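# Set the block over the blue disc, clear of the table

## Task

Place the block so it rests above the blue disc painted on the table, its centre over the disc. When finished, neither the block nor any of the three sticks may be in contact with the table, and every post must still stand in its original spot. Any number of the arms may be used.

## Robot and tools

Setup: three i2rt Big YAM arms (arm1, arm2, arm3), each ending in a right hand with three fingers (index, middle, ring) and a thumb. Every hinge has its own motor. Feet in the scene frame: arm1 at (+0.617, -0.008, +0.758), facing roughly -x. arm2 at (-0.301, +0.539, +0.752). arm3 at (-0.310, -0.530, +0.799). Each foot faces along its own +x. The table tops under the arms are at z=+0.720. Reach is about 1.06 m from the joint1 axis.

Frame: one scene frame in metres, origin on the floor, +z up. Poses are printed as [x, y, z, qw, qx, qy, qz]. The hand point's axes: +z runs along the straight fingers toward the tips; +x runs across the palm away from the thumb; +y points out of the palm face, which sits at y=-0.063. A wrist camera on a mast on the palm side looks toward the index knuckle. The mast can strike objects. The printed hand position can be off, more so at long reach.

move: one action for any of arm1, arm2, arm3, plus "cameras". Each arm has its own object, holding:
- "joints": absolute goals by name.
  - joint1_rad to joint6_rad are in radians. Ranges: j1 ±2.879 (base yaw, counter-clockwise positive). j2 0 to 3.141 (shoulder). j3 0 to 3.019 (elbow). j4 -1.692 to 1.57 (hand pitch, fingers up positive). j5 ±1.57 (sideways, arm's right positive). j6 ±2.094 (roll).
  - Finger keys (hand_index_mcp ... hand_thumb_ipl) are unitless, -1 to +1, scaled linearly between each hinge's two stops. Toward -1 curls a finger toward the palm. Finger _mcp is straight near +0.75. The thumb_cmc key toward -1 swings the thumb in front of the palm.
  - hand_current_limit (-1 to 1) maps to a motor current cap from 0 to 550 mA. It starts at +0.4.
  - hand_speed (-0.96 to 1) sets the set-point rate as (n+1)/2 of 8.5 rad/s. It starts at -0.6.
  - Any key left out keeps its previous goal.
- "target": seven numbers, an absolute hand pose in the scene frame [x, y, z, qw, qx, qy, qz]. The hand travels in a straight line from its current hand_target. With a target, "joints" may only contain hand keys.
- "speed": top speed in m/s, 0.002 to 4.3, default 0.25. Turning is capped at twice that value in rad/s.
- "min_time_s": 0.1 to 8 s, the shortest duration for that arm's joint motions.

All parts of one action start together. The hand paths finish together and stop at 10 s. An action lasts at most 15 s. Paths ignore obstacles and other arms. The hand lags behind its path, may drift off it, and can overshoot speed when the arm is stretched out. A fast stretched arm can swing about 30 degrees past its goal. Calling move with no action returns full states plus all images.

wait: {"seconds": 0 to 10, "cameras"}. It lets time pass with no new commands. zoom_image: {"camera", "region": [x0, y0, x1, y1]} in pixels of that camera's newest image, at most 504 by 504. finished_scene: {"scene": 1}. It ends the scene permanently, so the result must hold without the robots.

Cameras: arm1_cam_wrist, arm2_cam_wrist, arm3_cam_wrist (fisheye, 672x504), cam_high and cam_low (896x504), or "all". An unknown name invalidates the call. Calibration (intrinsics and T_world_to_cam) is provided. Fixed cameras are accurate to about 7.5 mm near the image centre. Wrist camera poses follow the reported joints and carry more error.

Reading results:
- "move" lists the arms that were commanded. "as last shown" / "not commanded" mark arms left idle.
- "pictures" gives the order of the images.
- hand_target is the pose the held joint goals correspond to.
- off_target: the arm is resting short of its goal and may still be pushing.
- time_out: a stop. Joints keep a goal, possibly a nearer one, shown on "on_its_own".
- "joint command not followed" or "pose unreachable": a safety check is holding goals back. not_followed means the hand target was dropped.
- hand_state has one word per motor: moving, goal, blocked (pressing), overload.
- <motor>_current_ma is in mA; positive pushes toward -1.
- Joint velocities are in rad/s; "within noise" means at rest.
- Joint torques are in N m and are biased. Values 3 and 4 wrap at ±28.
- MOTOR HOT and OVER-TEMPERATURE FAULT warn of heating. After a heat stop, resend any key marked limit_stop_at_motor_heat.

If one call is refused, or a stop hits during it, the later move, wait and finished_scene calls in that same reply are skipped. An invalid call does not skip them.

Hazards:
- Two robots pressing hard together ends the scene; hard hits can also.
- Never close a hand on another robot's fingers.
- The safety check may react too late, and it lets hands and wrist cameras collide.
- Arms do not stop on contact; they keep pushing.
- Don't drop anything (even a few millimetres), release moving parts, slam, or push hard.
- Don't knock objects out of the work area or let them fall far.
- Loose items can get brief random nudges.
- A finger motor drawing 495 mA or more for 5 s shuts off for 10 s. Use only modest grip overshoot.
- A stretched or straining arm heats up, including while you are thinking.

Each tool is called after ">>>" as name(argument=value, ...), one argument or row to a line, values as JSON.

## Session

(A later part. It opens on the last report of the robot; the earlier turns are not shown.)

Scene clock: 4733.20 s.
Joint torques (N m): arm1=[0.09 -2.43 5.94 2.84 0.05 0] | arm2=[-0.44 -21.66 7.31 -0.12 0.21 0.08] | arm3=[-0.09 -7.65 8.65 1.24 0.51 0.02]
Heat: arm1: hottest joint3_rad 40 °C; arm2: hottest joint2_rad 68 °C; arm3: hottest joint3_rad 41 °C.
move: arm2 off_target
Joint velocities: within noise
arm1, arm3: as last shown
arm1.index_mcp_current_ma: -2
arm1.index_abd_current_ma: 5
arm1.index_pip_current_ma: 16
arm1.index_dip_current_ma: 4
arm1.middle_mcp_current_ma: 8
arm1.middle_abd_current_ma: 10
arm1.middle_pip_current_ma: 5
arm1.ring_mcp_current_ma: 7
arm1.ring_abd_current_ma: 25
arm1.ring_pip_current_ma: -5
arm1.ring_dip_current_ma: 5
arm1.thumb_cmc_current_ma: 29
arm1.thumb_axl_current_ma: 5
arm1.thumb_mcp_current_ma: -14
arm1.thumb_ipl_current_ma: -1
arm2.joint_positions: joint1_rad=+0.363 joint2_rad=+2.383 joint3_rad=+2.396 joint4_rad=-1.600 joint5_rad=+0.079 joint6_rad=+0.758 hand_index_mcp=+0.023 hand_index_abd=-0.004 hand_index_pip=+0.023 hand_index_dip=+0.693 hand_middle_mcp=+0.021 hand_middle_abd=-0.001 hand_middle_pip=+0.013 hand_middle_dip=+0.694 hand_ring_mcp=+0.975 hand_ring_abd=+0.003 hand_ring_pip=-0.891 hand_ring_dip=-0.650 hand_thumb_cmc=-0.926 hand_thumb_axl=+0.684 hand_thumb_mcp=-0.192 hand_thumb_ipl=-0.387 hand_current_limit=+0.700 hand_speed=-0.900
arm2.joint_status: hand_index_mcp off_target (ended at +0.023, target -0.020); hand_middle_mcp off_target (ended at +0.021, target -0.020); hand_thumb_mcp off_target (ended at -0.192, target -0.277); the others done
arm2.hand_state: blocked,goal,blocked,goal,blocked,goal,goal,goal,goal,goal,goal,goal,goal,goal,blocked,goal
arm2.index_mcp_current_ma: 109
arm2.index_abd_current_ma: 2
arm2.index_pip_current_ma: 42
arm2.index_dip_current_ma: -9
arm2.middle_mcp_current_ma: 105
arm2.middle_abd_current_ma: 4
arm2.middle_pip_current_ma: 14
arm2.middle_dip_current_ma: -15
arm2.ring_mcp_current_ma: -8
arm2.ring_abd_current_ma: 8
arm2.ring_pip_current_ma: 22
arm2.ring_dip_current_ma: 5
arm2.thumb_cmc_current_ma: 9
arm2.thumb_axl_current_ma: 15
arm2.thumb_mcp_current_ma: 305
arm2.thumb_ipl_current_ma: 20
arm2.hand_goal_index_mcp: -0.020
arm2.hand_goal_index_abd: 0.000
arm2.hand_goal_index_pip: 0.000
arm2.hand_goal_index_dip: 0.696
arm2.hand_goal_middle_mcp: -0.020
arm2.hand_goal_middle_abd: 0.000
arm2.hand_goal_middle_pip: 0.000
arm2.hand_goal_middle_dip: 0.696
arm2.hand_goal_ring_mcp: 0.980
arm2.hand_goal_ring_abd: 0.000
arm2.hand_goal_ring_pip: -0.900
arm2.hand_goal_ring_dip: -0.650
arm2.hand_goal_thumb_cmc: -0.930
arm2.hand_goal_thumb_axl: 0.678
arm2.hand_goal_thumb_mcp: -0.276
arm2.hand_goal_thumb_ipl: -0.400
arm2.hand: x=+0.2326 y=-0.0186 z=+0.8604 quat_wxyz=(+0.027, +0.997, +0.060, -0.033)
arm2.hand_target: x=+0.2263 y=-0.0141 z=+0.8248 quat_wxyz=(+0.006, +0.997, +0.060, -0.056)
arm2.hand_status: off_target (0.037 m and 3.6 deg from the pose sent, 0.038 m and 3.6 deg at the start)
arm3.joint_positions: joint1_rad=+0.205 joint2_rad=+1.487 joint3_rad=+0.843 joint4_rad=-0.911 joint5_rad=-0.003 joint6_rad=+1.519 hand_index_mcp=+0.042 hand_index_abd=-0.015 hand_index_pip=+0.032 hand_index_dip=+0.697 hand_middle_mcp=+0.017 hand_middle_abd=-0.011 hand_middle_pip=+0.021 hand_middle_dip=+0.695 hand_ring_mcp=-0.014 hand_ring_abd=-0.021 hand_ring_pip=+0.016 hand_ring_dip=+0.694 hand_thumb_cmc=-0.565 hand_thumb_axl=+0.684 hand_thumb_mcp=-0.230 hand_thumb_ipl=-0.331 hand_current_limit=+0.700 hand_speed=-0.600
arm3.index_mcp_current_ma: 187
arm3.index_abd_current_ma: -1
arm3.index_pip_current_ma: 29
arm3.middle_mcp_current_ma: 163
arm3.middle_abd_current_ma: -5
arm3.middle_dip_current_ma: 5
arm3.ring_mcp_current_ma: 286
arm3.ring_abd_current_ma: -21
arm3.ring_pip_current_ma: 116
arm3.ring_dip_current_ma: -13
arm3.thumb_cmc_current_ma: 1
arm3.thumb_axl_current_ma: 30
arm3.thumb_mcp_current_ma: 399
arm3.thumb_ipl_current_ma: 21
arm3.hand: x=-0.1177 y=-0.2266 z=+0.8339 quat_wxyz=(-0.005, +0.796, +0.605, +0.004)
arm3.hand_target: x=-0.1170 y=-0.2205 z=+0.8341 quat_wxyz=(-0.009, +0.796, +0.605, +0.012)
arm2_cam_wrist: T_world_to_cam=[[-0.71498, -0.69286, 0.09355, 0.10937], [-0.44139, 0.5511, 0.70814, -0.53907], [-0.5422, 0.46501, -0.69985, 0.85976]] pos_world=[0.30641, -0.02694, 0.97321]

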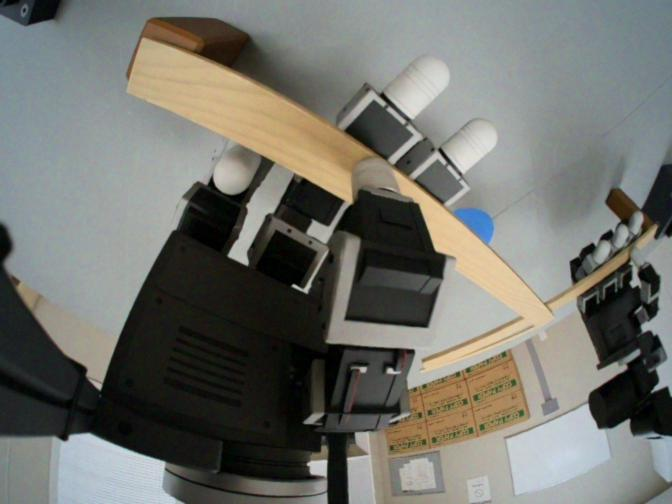

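>>> move(
  arm2={"joints": {"hand_index_mcp": 0.0, "hand_middle_mcp": 0.0, "hand_thumb_mcp": -0.234}},
)

>>> move(
  arm2={"joints": {"hand_index_mcp": 0.02, "hand_middle_mcp": 0.02, "hand_thumb_mcp": -0.200}},
  cameras=["arm2_cam_wrist"],
)

>>> zoom_image(
  camera="arm2_cam_wrist",
  region=[110, 0, 310, 150],
)

Scene clock: 4741.27 s.
Joint torques (N m): arm1=[0.09 -2.43 5.94 2.82 0.04 -0.01] | arm2=[-0.44 -21.66 7.28 -0.1 0.16 0.09] | arm3=[-0.03 -7.41 8.68 1.24 0.5 0.03]
Heat: arm1: hottest joint3_rad 40 °C; arm2: hottest joint2_rad 68 °C; arm3: hottest joint3_rad 41 °C.
move: arm2 off_target
Joint velocities: within noise
arm1, arm3: as last shown
arm1.index_mcp_current_ma: -5
arm1.index_abd_current_ma: 7
arm1.index_pip_current_ma: 18
arm1.index_dip_current_ma: -1
arm1.middle_mcp_current_ma: 2
arm1.middle_abd_current_ma: 16
arm1.middle_pip_current_ma: 6
arm1.ring_mcp_current_ma: 4
arm1.ring_pip_current_ma: -3
arm1.ring_dip_current_ma: 9
arm1.thumb_cmc_current_ma: 35
arm1.thumb_mcp_current_ma: -13
arm1.thumb_ipl_current_ma: 0
arm2.joint_positions: joint1_rad=+0.363 joint2_rad=+2.383 joint3_rad=+2.396 joint4_rad=-1.600 joint5_rad=+0.080 joint6_rad=+0.758 hand_index_mcp=+0.028 hand_index_abd=-0.004 hand_index_pip=+0.022 hand_index_dip=+0.693 hand_middle_mcp=+0.024 hand_middle_abd=-0.001 hand_middle_pip=+0.013 hand_middle_dip=+0.694 hand_ring_mcp=+0.975 hand_ring_abd=+0.003 hand_ring_pip=-0.891 hand_ring_dip=-0.650 hand_thumb_cmc=-0.927 hand_thumb_axl=+0.683 hand_thumb_mcp=-0.193 hand_thumb_ipl=-0.387 hand_current_limit=+0.700 hand_speed=-0.900
arm2.joint_status: hand_index_mcp off_target (ended at +0.028, target +0.000); hand_middle_mcp off_target (ended at +0.024, target +0.000); hand_thumb_mcp off_target (ended at -0.193, target -0.234)
arm2.hand_state: blocked,goal,blocked,goal,blocked,goal,goal,goal,goal,goal,goal,goal,goal,goal,blocked,goal
arm2.index_mcp_current_ma: 61
arm2.index_abd_current_ma: 4
arm2.index_pip_current_ma: 40
arm2.index_dip_current_ma: -14
arm2.middle_mcp_current_ma: 63
arm2.middle_abd_current_ma: 5
arm2.middle_pip_current_ma: 13
arm2.middle_dip_current_ma: -12
arm2.ring_mcp_current_ma: -9
arm2.ring_abd_current_ma: 10
arm2.ring_pip_current_ma: 18
arm2.ring_dip_current_ma: 6
arm2.thumb_cmc_current_ma: 6
arm2.thumb_axl_current_ma: 11
arm2.thumb_mcp_current_ma: 125
arm2.thumb_ipl_current_ma: 25
arm2.hand_goal_index_mcp: 0.000
arm2.hand_goal_index_abd: 0.000
arm2.hand_goal_index_pip: 0.000
arm2.hand_goal_index_dip: 0.696
arm2.hand_goal_middle_mcp: 0.000
arm2.hand_goal_middle_abd: 0.000
arm2.hand_goal_middle_pip: 0.000
arm2.hand_goal_middle_dip: 0.696
arm2.hand_goal_ring_mcp: 0.980
arm2.hand_goal_ring_abd: 0.000
arm2.hand_goal_ring_pip: -0.900
arm2.hand_goal_ring_dip: -0.650
arm2.hand_goal_thumb_cmc: -0.930
arm2.hand_goal_thumb_axl: 0.678
arm2.hand_goal_thumb_mcp: -0.234
arm2.hand_goal_thumb_ipl: -0.400
arm2.hand: x=+0.2325 y=-0.0187 z=+0.8605 quat_wxyz=(+0.027, +0.997, +0.060, -0.034)
arm2.hand_target: x=+0.2263 y=-0.0141 z=+0.8248 quat_wxyz=(+0.006, +0.997, +0.060, -0.056)
arm2.hand_status: not commanded
arm3.joint_positions: joint1_rad=+0.205 joint2_rad=+1.487 joint3_rad=+0.843 joint4_rad=-0.911 joint5_rad=-0.003 joint6_rad=+1.519 hand_index_mcp=+0.042 hand_index_abd=-0.015 hand_index_pip=+0.032 hand_index_dip=+0.697 hand_middle_mcp=+0.017 hand_middle_abd=-0.011 hand_middle_pip=+0.022 hand_middle_dip=+0.694 hand_ring_mcp=-0.013 hand_ring_abd=-0.021 hand_ring_pip=+0.017 hand_ring_dip=+0.694 hand_thumb_cmc=-0.565 hand_thumb_axl=+0.684 hand_thumb_mcp=-0.230 hand_thumb_ipl=-0.331 hand_current_limit=+0.700 hand_speed=-0.600
arm3.index_mcp_current_ma: 194
arm3.index_abd_current_ma: -6
arm3.index_pip_current_ma: 46
arm3.index_dip_current_ma: 8
arm3.middle_mcp_current_ma: 177
arm3.middle_abd_current_ma: -2
arm3.middle_pip_current_ma: 42
arm3.middle_dip_current_ma: 10
arm3.ring_mcp_current_ma: 291
arm3.ring_abd_current_ma: -14
arm3.ring_pip_current_ma: 111
arm3.ring_dip_current_ma: -4
arm3.thumb_cmc_current_ma: 16
arm3.thumb_axl_current_ma: 14
arm3.thumb_mcp_current_ma: 393
arm3.thumb_ipl_current_ma: 25
pictures: none

Scene clock: 4741.80 s.
Joint torques (N m): arm1=[0.09 -2.43 5.96 2.84 0.04 -0.01] | arm2=[-0.44 -21.71 7.28 -0.08 0.11 0.08] | arm3=[-0.03 -7.53 8.62 1.25 0.5 0.03]
Heat: arm1: hottest joint3_rad 40 °C; arm2: hottest joint2_rad 68 °C; arm3: hottest joint3_rad 41 °C.
move: arm2 done
Joint velocities: within noise
arm1, arm3: as last shown
arm1.index_mcp_current_ma: -3
arm1.index_abd_current_ma: 6
arm1.index_dip_current_ma: 4
arm1.middle_mcp_current_ma: 7
arm1.middle_abd_current_ma: 13
arm1.middle_pip_current_ma: 4
arm1.middle_dip_current_ma: -5
arm1.ring_mcp_current_ma: 7
arm1.ring_abd_current_ma: 32
arm1.ring_pip_current_ma: -1
arm1.ring_dip_current_ma: 8
arm1.thumb_cmc_current_ma: 31
arm1.thumb_axl_current_ma: 7
arm1.thumb_ipl_current_ma: 1
arm2.joint_positions: joint1_rad=+0.363 joint2_rad=+2.383 joint3_rad=+2.396 joint4_rad=-1.600 joint5_rad=+0.081 joint6_rad=+0.758 hand_index_mcp=+0.036 hand_index_abd=-0.004 hand_index_pip=+0.016 hand_index_dip=+0.693 hand_middle_mcp=+0.031 hand_middle_abd=-0.001 hand_middle_pip=+0.011 hand_middle_dip=+0.700 hand_ring_mcp=+0.975 hand_ring_abd=+0.003 hand_ring_pip=-0.891 hand_ring_dip=-0.650 hand_thumb_cmc=-0.927 hand_thumb_axl=+0.683 hand_thumb_mcp=-0.183 hand_thumb_ipl=-0.395 hand_current_limit=+0.700 hand_speed=-0.900
arm2.joint_status: all done
arm2.hand_state: goal,goal,goal,goal,goal,goal,goal,goal,goal,goal,goal,goal,goal,goal,goal,goal
arm2.index_mcp_current_ma: 36
arm2.index_abd_current_ma: 2
arm2.index_pip_current_ma: 26
arm2.index_dip_current_ma: -12
arm2.middle_mcp_current_ma: 26
arm2.middle_abd_current_ma: 6
arm2.middle_pip_current_ma: 13
arm2.middle_dip_current_ma: -2
arm2.ring_mcp_current_ma: -7
arm2.ring_abd_current_ma: 12
arm2.ring_pip_current_ma: 19
arm2.ring_dip_current_ma: 2
arm2.thumb_cmc_current_ma: 6
arm2.thumb_axl_current_ma: 12
arm2.thumb_mcp_current_ma: 40
arm2.thumb_ipl_current_ma: 2
arm2.hand_goal_index_mcp: 0.020
arm2.hand_goal_index_abd: 0.000
arm2.hand_goal_index_pip: 0.000
arm2.hand_goal_index_dip: 0.696
arm2.hand_goal_middle_mcp: 0.020
arm2.hand_goal_middle_abd: 0.000
arm2.hand_goal_middle_pip: 0.000
arm2.hand_goal_middle_dip: 0.696
arm2.hand_goal_ring_mcp: 0.980
arm2.hand_goal_ring_abd: 0.000
arm2.hand_goal_ring_pip: -0.900
arm2.hand_goal_ring_dip: -0.650
arm2.hand_goal_thumb_cmc: -0.930
arm2.hand_goal_thumb_axl: 0.678
arm2.hand_goal_thumb_mcp: -0.200
arm2.hand_goal_thumb_ipl: -0.400
arm2.hand: x=+0.2324 y=-0.0189 z=+0.8606 quat_wxyz=(+0.028, +0.997, +0.060, -0.034)
arm2.hand_target: x=+0.2263 y=-0.0141 z=+0.8248 quat_wxyz=(+0.006, +0.997, +0.060, -0.056)
arm2.hand_status: not commanded
arm3.joint_positions: joint1_rad=+0.205 joint2_rad=+1.487 joint3_rad=+0.843 joint4_rad=-0.911 joint5_rad=-0.003 joint6_rad=+1.519 hand_index_mcp=+0.042 hand_index_abd=-0.015 hand_index_pip=+0.032 hand_index_dip=+0.697 hand_middle_mcp=+0.017 hand_middle_abd=-0.011 hand_middle_pip=+0.022 hand_middle_dip=+0.695 hand_ring_mcp=-0.014 hand_ring_abd=-0.021 hand_ring_pip=+0.017 hand_ring_dip=+0.694 hand_thumb_cmc=-0.565 hand_thumb_axl=+0.684 hand_thumb_mcp=-0.230 hand_thumb_ipl=-0.331 hand_current_limit=+0.700 hand_speed=-0.600
arm3.index_mcp_current_ma: 184
arm3.index_abd_current_ma: -1
arm3.index_pip_current_ma: 23
arm3.index_dip_current_ma: 4
arm3.middle_mcp_current_ma: 187
arm3.middle_abd_current_ma: -18
arm3.middle_pip_current_ma: 38
arm3.middle_dip_current_ma: 14
arm3.ring_mcp_current_ma: 286
arm3.ring_abd_current_ma: -20
arm3.ring_dip_current_ma: 4
arm3.thumb_cmc_current_ma: 9
arm3.thumb_axl_current_ma: 13
arm3.thumb_mcp_current_ma: 396
arm3.thumb_ipl_current_ma: 33
arm2_cam_wrist: T_world_to_cam=[[-0.71483, -0.69271, 0.09575, 0.10711], [-0.44039, 0.55229, 0.70783, -0.53907], [-0.54321, 0.46381, -0.69986, 0.86017]] pos_world=[0.30641, -0.02704, 0.97331]

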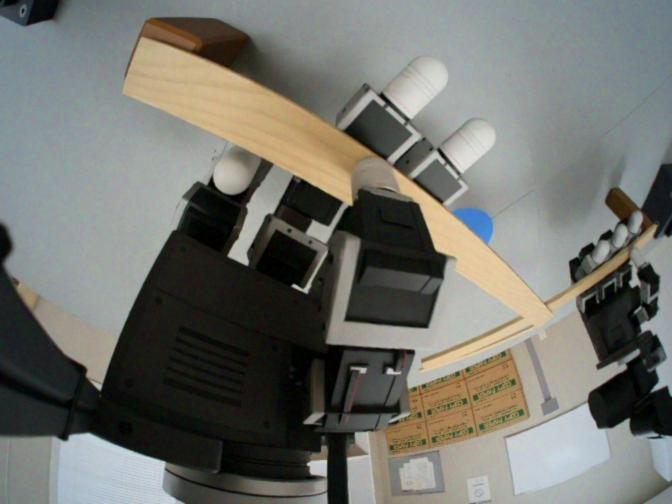

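Scaled by 2.520 from the camera's image (finer frame: 960x720).

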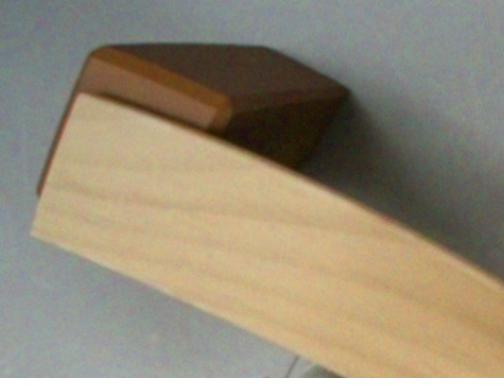

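>>> move(
  arm2={"joints": {"hand_index_mcp": 0.06, "hand_middle_mcp": 0.06, "hand_thumb_mcp": -0.16}},
)

>>> move(
  arm2={"joints": {"hand_index_mcp": 0.11, "hand_middle_mcp": 0.11, "hand_thumb_mcp": -0.10}},
  cameras=["arm2_cam_wrist", "cam_low"],
)

>>> zoom_image(
  camera="arm2_cam_wrist",
  region=[110, 0, 310, 150],
)

>>> zoom_image(
  camera="cam_low",
  region=[370, 180, 520, 280],
)

Scene clock: 4749.87 s.
Joint torques (N m): arm1=[0.09 -2.43 5.96 2.82 0.04 0] | arm2=[-0.56 -21.71 7.28 -0.12 0.11 0.09] | arm3=[-0.09 -7.71 8.68 1.22 0.5 0.02]
Heat: arm1: hottest joint3_rad 40 °C; arm2: hottest joint2_rad 69 °C; arm3: hottest joint3_rad 40 °C.
move: arm2 done
Joint velocities: within noise
arm1, arm3: as last shown
arm1.index_dip_current_ma: 1
arm1.middle_mcp_current_ma: 3
arm1.middle_abd_current_ma: 17
arm1.middle_pip_current_ma: -1
arm1.middle_dip_current_ma: 8
arm1.ring_abd_current_ma: 34
arm1.ring_dip_current_ma: 11
arm1.thumb_cmc_current_ma: 33
arm1.thumb_axl_current_ma: 8
arm1.thumb_mcp_current_ma: -11
arm1.thumb_ipl_current_ma: -1
arm2.joint_positions: joint1_rad=+0.363 joint2_rad=+2.383 joint3_rad=+2.396 joint4_rad=-1.600 joint5_rad=+0.081 joint6_rad=+0.758 hand_index_mcp=+0.067 hand_index_abd=-0.004 hand_index_pip=+0.012 hand_index_dip=+0.693 hand_middle_mcp=+0.068 hand_middle_abd=-0.001 hand_middle_pip=+0.011 hand_middle_dip=+0.700 hand_ring_mcp=+0.975 hand_ring_abd=+0.003 hand_ring_pip=-0.891 hand_ring_dip=-0.650 hand_thumb_cmc=-0.926 hand_thumb_axl=+0.683 hand_thumb_mcp=-0.161 hand_thumb_ipl=-0.401 hand_current_limit=+0.700 hand_speed=-0.900
arm2.joint_status: all done
arm2.hand_state: goal,goal,goal,goal,goal,goal,goal,goal,goal,goal,goal,goal,goal,goal,goal,goal
arm2.index_mcp_current_ma: 16
arm2.index_abd_current_ma: 0
arm2.index_pip_current_ma: 15
arm2.index_dip_current_ma: -6
arm2.middle_mcp_current_ma: 23
arm2.middle_abd_current_ma: 1
arm2.middle_pip_current_ma: 6
arm2.middle_dip_current_ma: -2
arm2.ring_mcp_current_ma: -8
arm2.ring_abd_current_ma: 8
arm2.ring_pip_current_ma: 18
arm2.ring_dip_current_ma: 3
arm2.thumb_cmc_current_ma: 9
arm2.thumb_axl_current_ma: 12
arm2.thumb_mcp_current_ma: -4
arm2.thumb_ipl_current_ma: -9
arm2.hand_goal_index_mcp: 0.060
arm2.hand_goal_index_abd: 0.000
arm2.hand_goal_index_pip: 0.000
arm2.hand_goal_index_dip: 0.696
arm2.hand_goal_middle_mcp: 0.060
arm2.hand_goal_middle_abd: 0.000
arm2.hand_goal_middle_pip: 0.000
arm2.hand_goal_middle_dip: 0.696
arm2.hand_goal_ring_mcp: 0.980
arm2.hand_goal_ring_abd: 0.000
arm2.hand_goal_ring_pip: -0.900
arm2.hand_goal_ring_dip: -0.650
arm2.hand_goal_thumb_cmc: -0.930
arm2.hand_goal_thumb_axl: 0.678
arm2.hand_goal_thumb_mcp: -0.160
arm2.hand_goal_thumb_ipl: -0.400
arm2.hand: x=+0.2324 y=-0.0189 z=+0.8606 quat_wxyz=(+0.028, +0.997, +0.060, -0.034)
arm2.hand_target: x=+0.2263 y=-0.0141 z=+0.8248 quat_wxyz=(+0.006, +0.997, +0.060, -0.056)
arm2.hand_status: not commanded
arm3.joint_positions: joint1_rad=+0.205 joint2_rad=+1.487 joint3_rad=+0.843 joint4_rad=-0.911 joint5_rad=-0.003 joint6_rad=+1.519 hand_index_mcp=+0.043 hand_index_abd=-0.015 hand_index_pip=+0.032 hand_index_dip=+0.697 hand_middle_mcp=+0.017 hand_middle_abd=-0.011 hand_middle_pip=+0.022 hand_middle_dip=+0.695 hand_ring_mcp=-0.014 hand_ring_abd=-0.021 hand_ring_pip=+0.016 hand_ring_dip=+0.694 hand_thumb_cmc=-0.565 hand_thumb_axl=+0.685 hand_thumb_mcp=-0.230 hand_thumb_ipl=-0.331 hand_current_limit=+0.700 hand_speed=-0.600
arm3.index_mcp_current_ma: 196
arm3.index_abd_current_ma: -10
arm3.index_pip_current_ma: 45
arm3.index_dip_current_ma: -1
arm3.middle_mcp_current_ma: 172
arm3.middle_abd_current_ma: -4
arm3.middle_pip_current_ma: 47
arm3.middle_dip_current_ma: 5
arm3.ring_mcp_current_ma: 296
arm3.ring_abd_current_ma: -17
arm3.ring_pip_current_ma: 102
arm3.ring_dip_current_ma: -5
arm3.thumb_cmc_current_ma: 1
arm3.thumb_axl_current_ma: 16
arm3.thumb_mcp_current_ma: 405
arm3.thumb_ipl_current_ma: 17
pictures: none

Scene clock: 4750.50 s.
Joint torques (N m): arm1=[0.09 -2.43 5.96 2.82 0.05 -0.01] | arm2=[-0.38 -21.66 7.32 -0.09 0.11 0.09] | arm3=[0.03 -7.65 8.68 1.25 0.51 0.02]
Heat: arm1: hottest joint3_rad 40 °C; arm2: hottest joint2_rad 69 °C; arm3: hottest joint3_rad 40 °C.
move: arm2 done
Joint velocities: within noise
arm1, arm3: as last shown
arm1.index_mcp_current_ma: -10
arm1.index_abd_current_ma: 8
arm1.index_pip_current_ma: 15
arm1.index_dip_current_ma: 9
arm1.middle_mcp_current_ma: 7
arm1.middle_abd_current_ma: 11
arm1.middle_pip_current_ma: 2
arm1.middle_dip_current_ma: -4
arm1.ring_mcp_current_ma: 11
arm1.ring_abd_current_ma: 30
arm1.thumb_cmc_current_ma: 28
arm1.thumb_axl_current_ma: 9
arm1.thumb_mcp_current_ma: -12
arm1.thumb_ipl_current_ma: 4
arm2.joint_positions: joint1_rad=+0.363 joint2_rad=+2.383 joint3_rad=+2.396 joint4_rad=-1.600 joint5_rad=+0.081 joint6_rad=+0.758 hand_index_mcp=+0.117 hand_index_abd=-0.004 hand_index_pip=+0.011 hand_index_dip=+0.693 hand_middle_mcp=+0.117 hand_middle_abd=-0.001 hand_middle_pip=+0.011 hand_middle_dip=+0.700 hand_ring_mcp=+0.975 hand_ring_abd=+0.003 hand_ring_pip=-0.891 hand_ring_dip=-0.650 hand_thumb_cmc=-0.930 hand_thumb_axl=+0.679 hand_thumb_mcp=-0.110 hand_thumb_ipl=-0.401 hand_current_limit=+0.700 hand_speed=-0.900
arm2.joint_status: all done
arm2.hand_state: goal,goal,goal,goal,goal,goal,goal,goal,goal,goal,goal,goal,goal,goal,goal,goal
arm2.index_mcp_current_ma: 12
arm2.index_abd_current_ma: 1
arm2.index_pip_current_ma: 15
arm2.index_dip_current_ma: -7
arm2.middle_mcp_current_ma: 19
arm2.middle_abd_current_ma: 4
arm2.middle_pip_current_ma: 8
arm2.middle_dip_current_ma: -2
arm2.ring_mcp_current_ma: -7
arm2.ring_abd_current_ma: 13
arm2.ring_pip_current_ma: 21
arm2.ring_dip_current_ma: 8
arm2.thumb_cmc_current_ma: -1
arm2.thumb_axl_current_ma: 7
arm2.thumb_mcp_current_ma: -26
arm2.thumb_ipl_current_ma: -12
arm2.hand_goal_index_mcp: 0.110
arm2.hand_goal_index_abd: 0.000
arm2.hand_goal_index_pip: 0.000
arm2.hand_goal_index_dip: 0.696
arm2.hand_goal_middle_mcp: 0.110
arm2.hand_goal_middle_abd: 0.000
arm2.hand_goal_middle_pip: 0.000
arm2.hand_goal_middle_dip: 0.696
arm2.hand_goal_ring_mcp: 0.980
arm2.hand_goal_ring_abd: 0.000
arm2.hand_goal_ring_pip: -0.900
arm2.hand_goal_ring_dip: -0.650
arm2.hand_goal_thumb_cmc: -0.930
arm2.hand_goal_thumb_axl: 0.678
arm2.hand_goal_thumb_mcp: -0.100
arm2.hand_goal_thumb_ipl: -0.400
arm2.hand: x=+0.2324 y=-0.0189 z=+0.8606 quat_wxyz=(+0.028, +0.997, +0.060, -0.034)
arm2.hand_target: x=+0.2263 y=-0.0141 z=+0.8248 quat_wxyz=(+0.006, +0.997, +0.060, -0.056)
arm2.hand_status: not commanded
arm3.joint_positions: joint1_rad=+0.205 joint2_rad=+1.487 joint3_rad=+0.843 joint4_rad=-0.911 joint5_rad=-0.003 joint6_rad=+1.519 hand_index_mcp=+0.043 hand_index_abd=-0.015 hand_index_pip=+0.032 hand_index_dip=+0.697 hand_middle_mcp=+0.017 hand_middle_abd=-0.011 hand_middle_pip=+0.022 hand_middle_dip=+0.695 hand_ring_mcp=-0.015 hand_ring_abd=-0.021 hand_ring_pip=+0.016 hand_ring_dip=+0.694 hand_thumb_cmc=-0.565 hand_thumb_axl=+0.685 hand_thumb_mcp=-0.230 hand_thumb_ipl=-0.331 hand_current_limit=+0.700 hand_speed=-0.600
arm3.index_mcp_current_ma: 189
arm3.index_abd_current_ma: 1
arm3.index_pip_current_ma: 38
arm3.index_dip_current_ma: 8
arm3.middle_mcp_current_ma: 191
arm3.middle_abd_current_ma: -3
arm3.middle_pip_current_ma: 32
arm3.middle_dip_current_ma: 1
arm3.ring_abd_current_ma: -24
arm3.ring_pip_current_ma: 115
arm3.ring_dip_current_ma: 3
arm3.thumb_cmc_current_ma: 4
arm3.thumb_axl_current_ma: 12
arm3.thumb_mcp_current_ma: 398
arm3.thumb_ipl_current_ma: 23
arm2_cam_wrist: T_world_to_cam=[[-0.71483, -0.69271, 0.09575, 0.10711], [-0.44039, 0.55229, 0.70783, -0.53907], [-0.54321, 0.46381, -0.69986, 0.86017]] pos_world=[0.30641, -0.02704, 0.97331]

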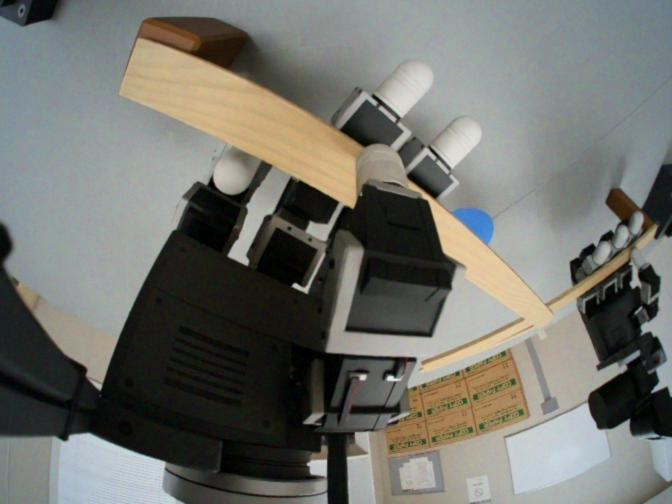

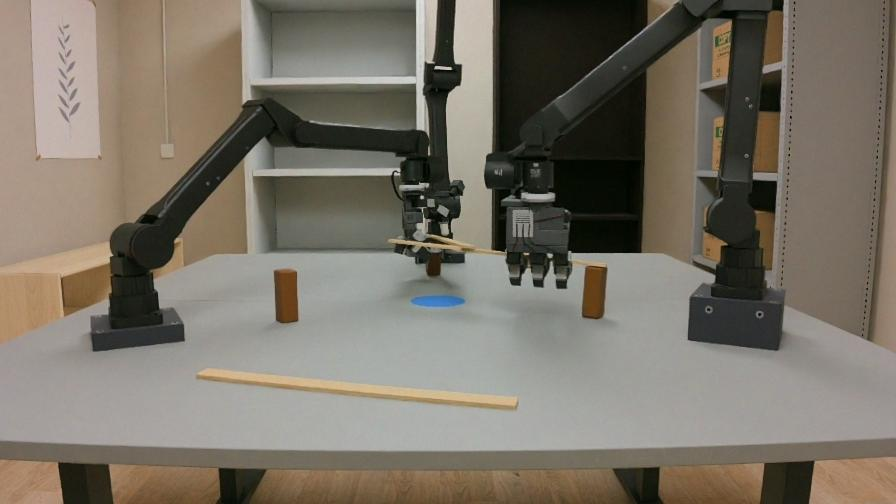

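Scaled by 2.520 from the camera's image (finer frame: 960x720).

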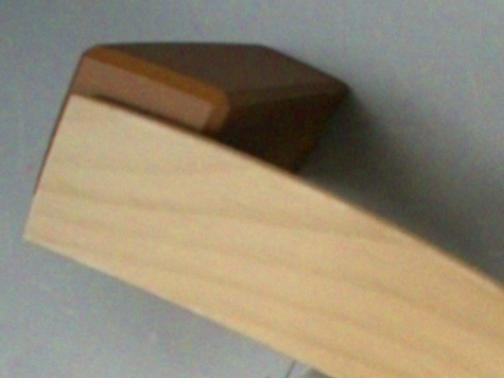

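Scaled by 3.360 from the camera's image (finer frame: 1280x720).

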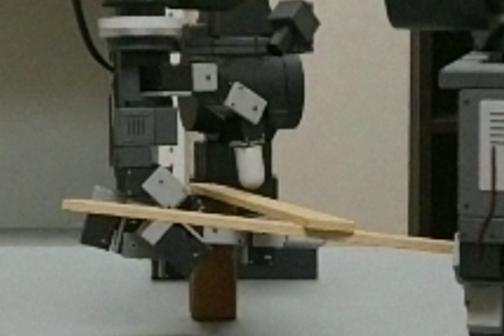

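>>> move(
  arm2={"joints": {"hand_index_mcp": 0.2, "hand_middle_mcp": 0.2, "hand_index_pip": -0.08, "hand_middle_pip": -0.08, "hand_thumb_mcp": -0.03, "hand_speed": -0.85}},
  cameras=["arm2_cam_wrist", "cam_low"],
)

>>> zoom_image(
  camera="cam_low",
  region=[370, 180, 520, 280],
)

Scene clock: 4757.47 s.
Joint torques (N m): arm1=[0.09 -2.43 5.96 2.82 0.04 -0.01] | arm2=[-0.38 -21.71 7.27 -0.12 0.09 0.08] | arm3=[0.09 -7.65 8.72 1.22 0.5 0.03]
Heat: arm1: hottest joint3_rad 40 °C; arm2: hottest joint2_rad 69 °C; arm3: hottest joint3_rad 40 °C.
move: arm2 done
Joint velocities: within noise
arm1, arm3: as last shown
arm1.index_mcp_current_ma: -11
arm1.index_abd_current_ma: -1
arm1.index_pip_current_ma: 18
arm1.middle_mcp_current_ma: 4
arm1.middle_abd_current_ma: 13
arm1.ring_mcp_current_ma: -1
arm1.ring_abd_current_ma: 24
arm1.ring_pip_current_ma: -6
arm1.ring_dip_current_ma: 14
arm1.thumb_cmc_current_ma: 36
arm1.thumb_axl_current_ma: 7
arm1.thumb_mcp_current_ma: -16
arm1.thumb_ipl_current_ma: -1
arm2.joint_positions: joint1_rad=+0.363 joint2_rad=+2.383 joint3_rad=+2.396 joint4_rad=-1.600 joint5_rad=+0.081 joint6_rad=+0.758 hand_index_mcp=+0.206 hand_index_abd=-0.004 hand_index_pip=-0.070 hand_index_dip=+0.693 hand_middle_mcp=+0.207 hand_middle_abd=-0.001 hand_middle_pip=-0.071 hand_middle_dip=+0.700 hand_ring_mcp=+0.975 hand_ring_abd=+0.003 hand_ring_pip=-0.891 hand_ring_dip=-0.650 hand_thumb_cmc=-0.930 hand_thumb_axl=+0.679 hand_thumb_mcp=-0.040 hand_thumb_ipl=-0.401 hand_current_limit=+0.700 hand_speed=-0.850
arm2.joint_status: all done
arm2.hand_state: goal,goal,goal,goal,goal,goal,goal,goal,goal,goal,goal,goal,goal,goal,goal,goal
arm2.index_mcp_current_ma: 14
arm2.index_abd_current_ma: 3
arm2.index_pip_current_ma: 11
arm2.index_dip_current_ma: -6
arm2.middle_mcp_current_ma: 19
arm2.middle_abd_current_ma: 4
arm2.middle_pip_current_ma: 2
arm2.middle_dip_current_ma: -3
arm2.ring_mcp_current_ma: -9
arm2.ring_abd_current_ma: 13
arm2.ring_pip_current_ma: 16
arm2.ring_dip_current_ma: 5
arm2.thumb_cmc_current_ma: 8
arm2.thumb_axl_current_ma: 7
arm2.thumb_mcp_current_ma: -26
arm2.thumb_ipl_current_ma: -7
arm2.hand_goal_index_mcp: 0.200
arm2.hand_goal_index_abd: 0.000
arm2.hand_goal_index_pip: -0.080
arm2.hand_goal_index_dip: 0.696
arm2.hand_goal_middle_mcp: 0.200
arm2.hand_goal_middle_abd: 0.000
arm2.hand_goal_middle_pip: -0.080
arm2.hand_goal_middle_dip: 0.696
arm2.hand_goal_ring_mcp: 0.980
arm2.hand_goal_ring_abd: 0.000
arm2.hand_goal_ring_pip: -0.900
arm2.hand_goal_ring_dip: -0.650
arm2.hand_goal_thumb_cmc: -0.930
arm2.hand_goal_thumb_axl: 0.678
arm2.hand_goal_thumb_mcp: -0.030
arm2.hand_goal_thumb_ipl: -0.400
arm2.hand: x=+0.2324 y=-0.0189 z=+0.8606 quat_wxyz=(+0.028, +0.997, +0.060, -0.034)
arm2.hand_target: x=+0.2263 y=-0.0141 z=+0.8248 quat_wxyz=(+0.006, +0.997, +0.060, -0.056)
arm2.hand_status: not commanded
arm3.index_abd_current_ma: -11
arm3.index_pip_current_ma: 48
arm3.index_dip_current_ma: 4
arm3.middle_mcp_current_ma: 183
arm3.middle_abd_current_ma: -13
arm3.middle_pip_current_ma: 39
arm3.middle_dip_current_ma: 13
arm3.ring_mcp_current_ma: 288
arm3.ring_abd_current_ma: -13
arm3.ring_pip_current_ma: 110
arm3.ring_dip_current_ma: -13
arm3.thumb_cmc_current_ma: 6
arm3.thumb_axl_current_ma: 9
arm3.thumb_mcp_current_ma: 410
arm3.thumb_ipl_current_ma: 32
arm2_cam_wrist: T_world_to_cam=[[-0.71483, -0.69271, 0.09575, 0.10711], [-0.44039, 0.55229, 0.70783, -0.53907], [-0.54321, 0.46381, -0.69986, 0.86017]] pos_world=[0.30641, -0.02704, 0.97331]

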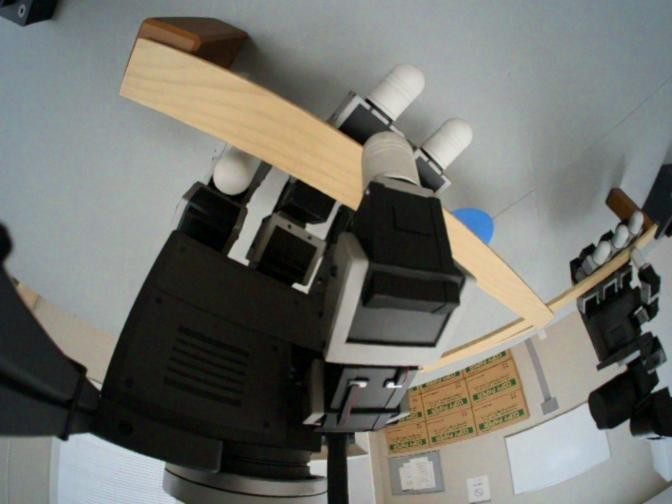

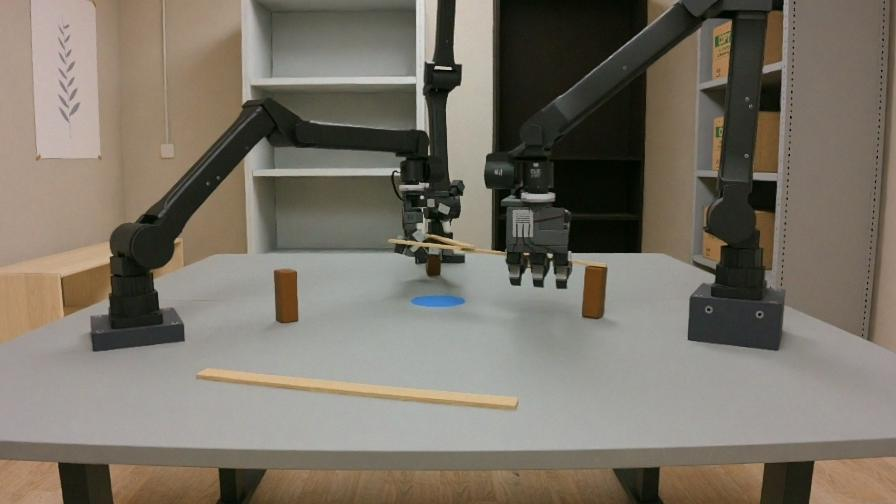

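Scaled by 3.360 from the camera's image (finer frame: 1280x720).

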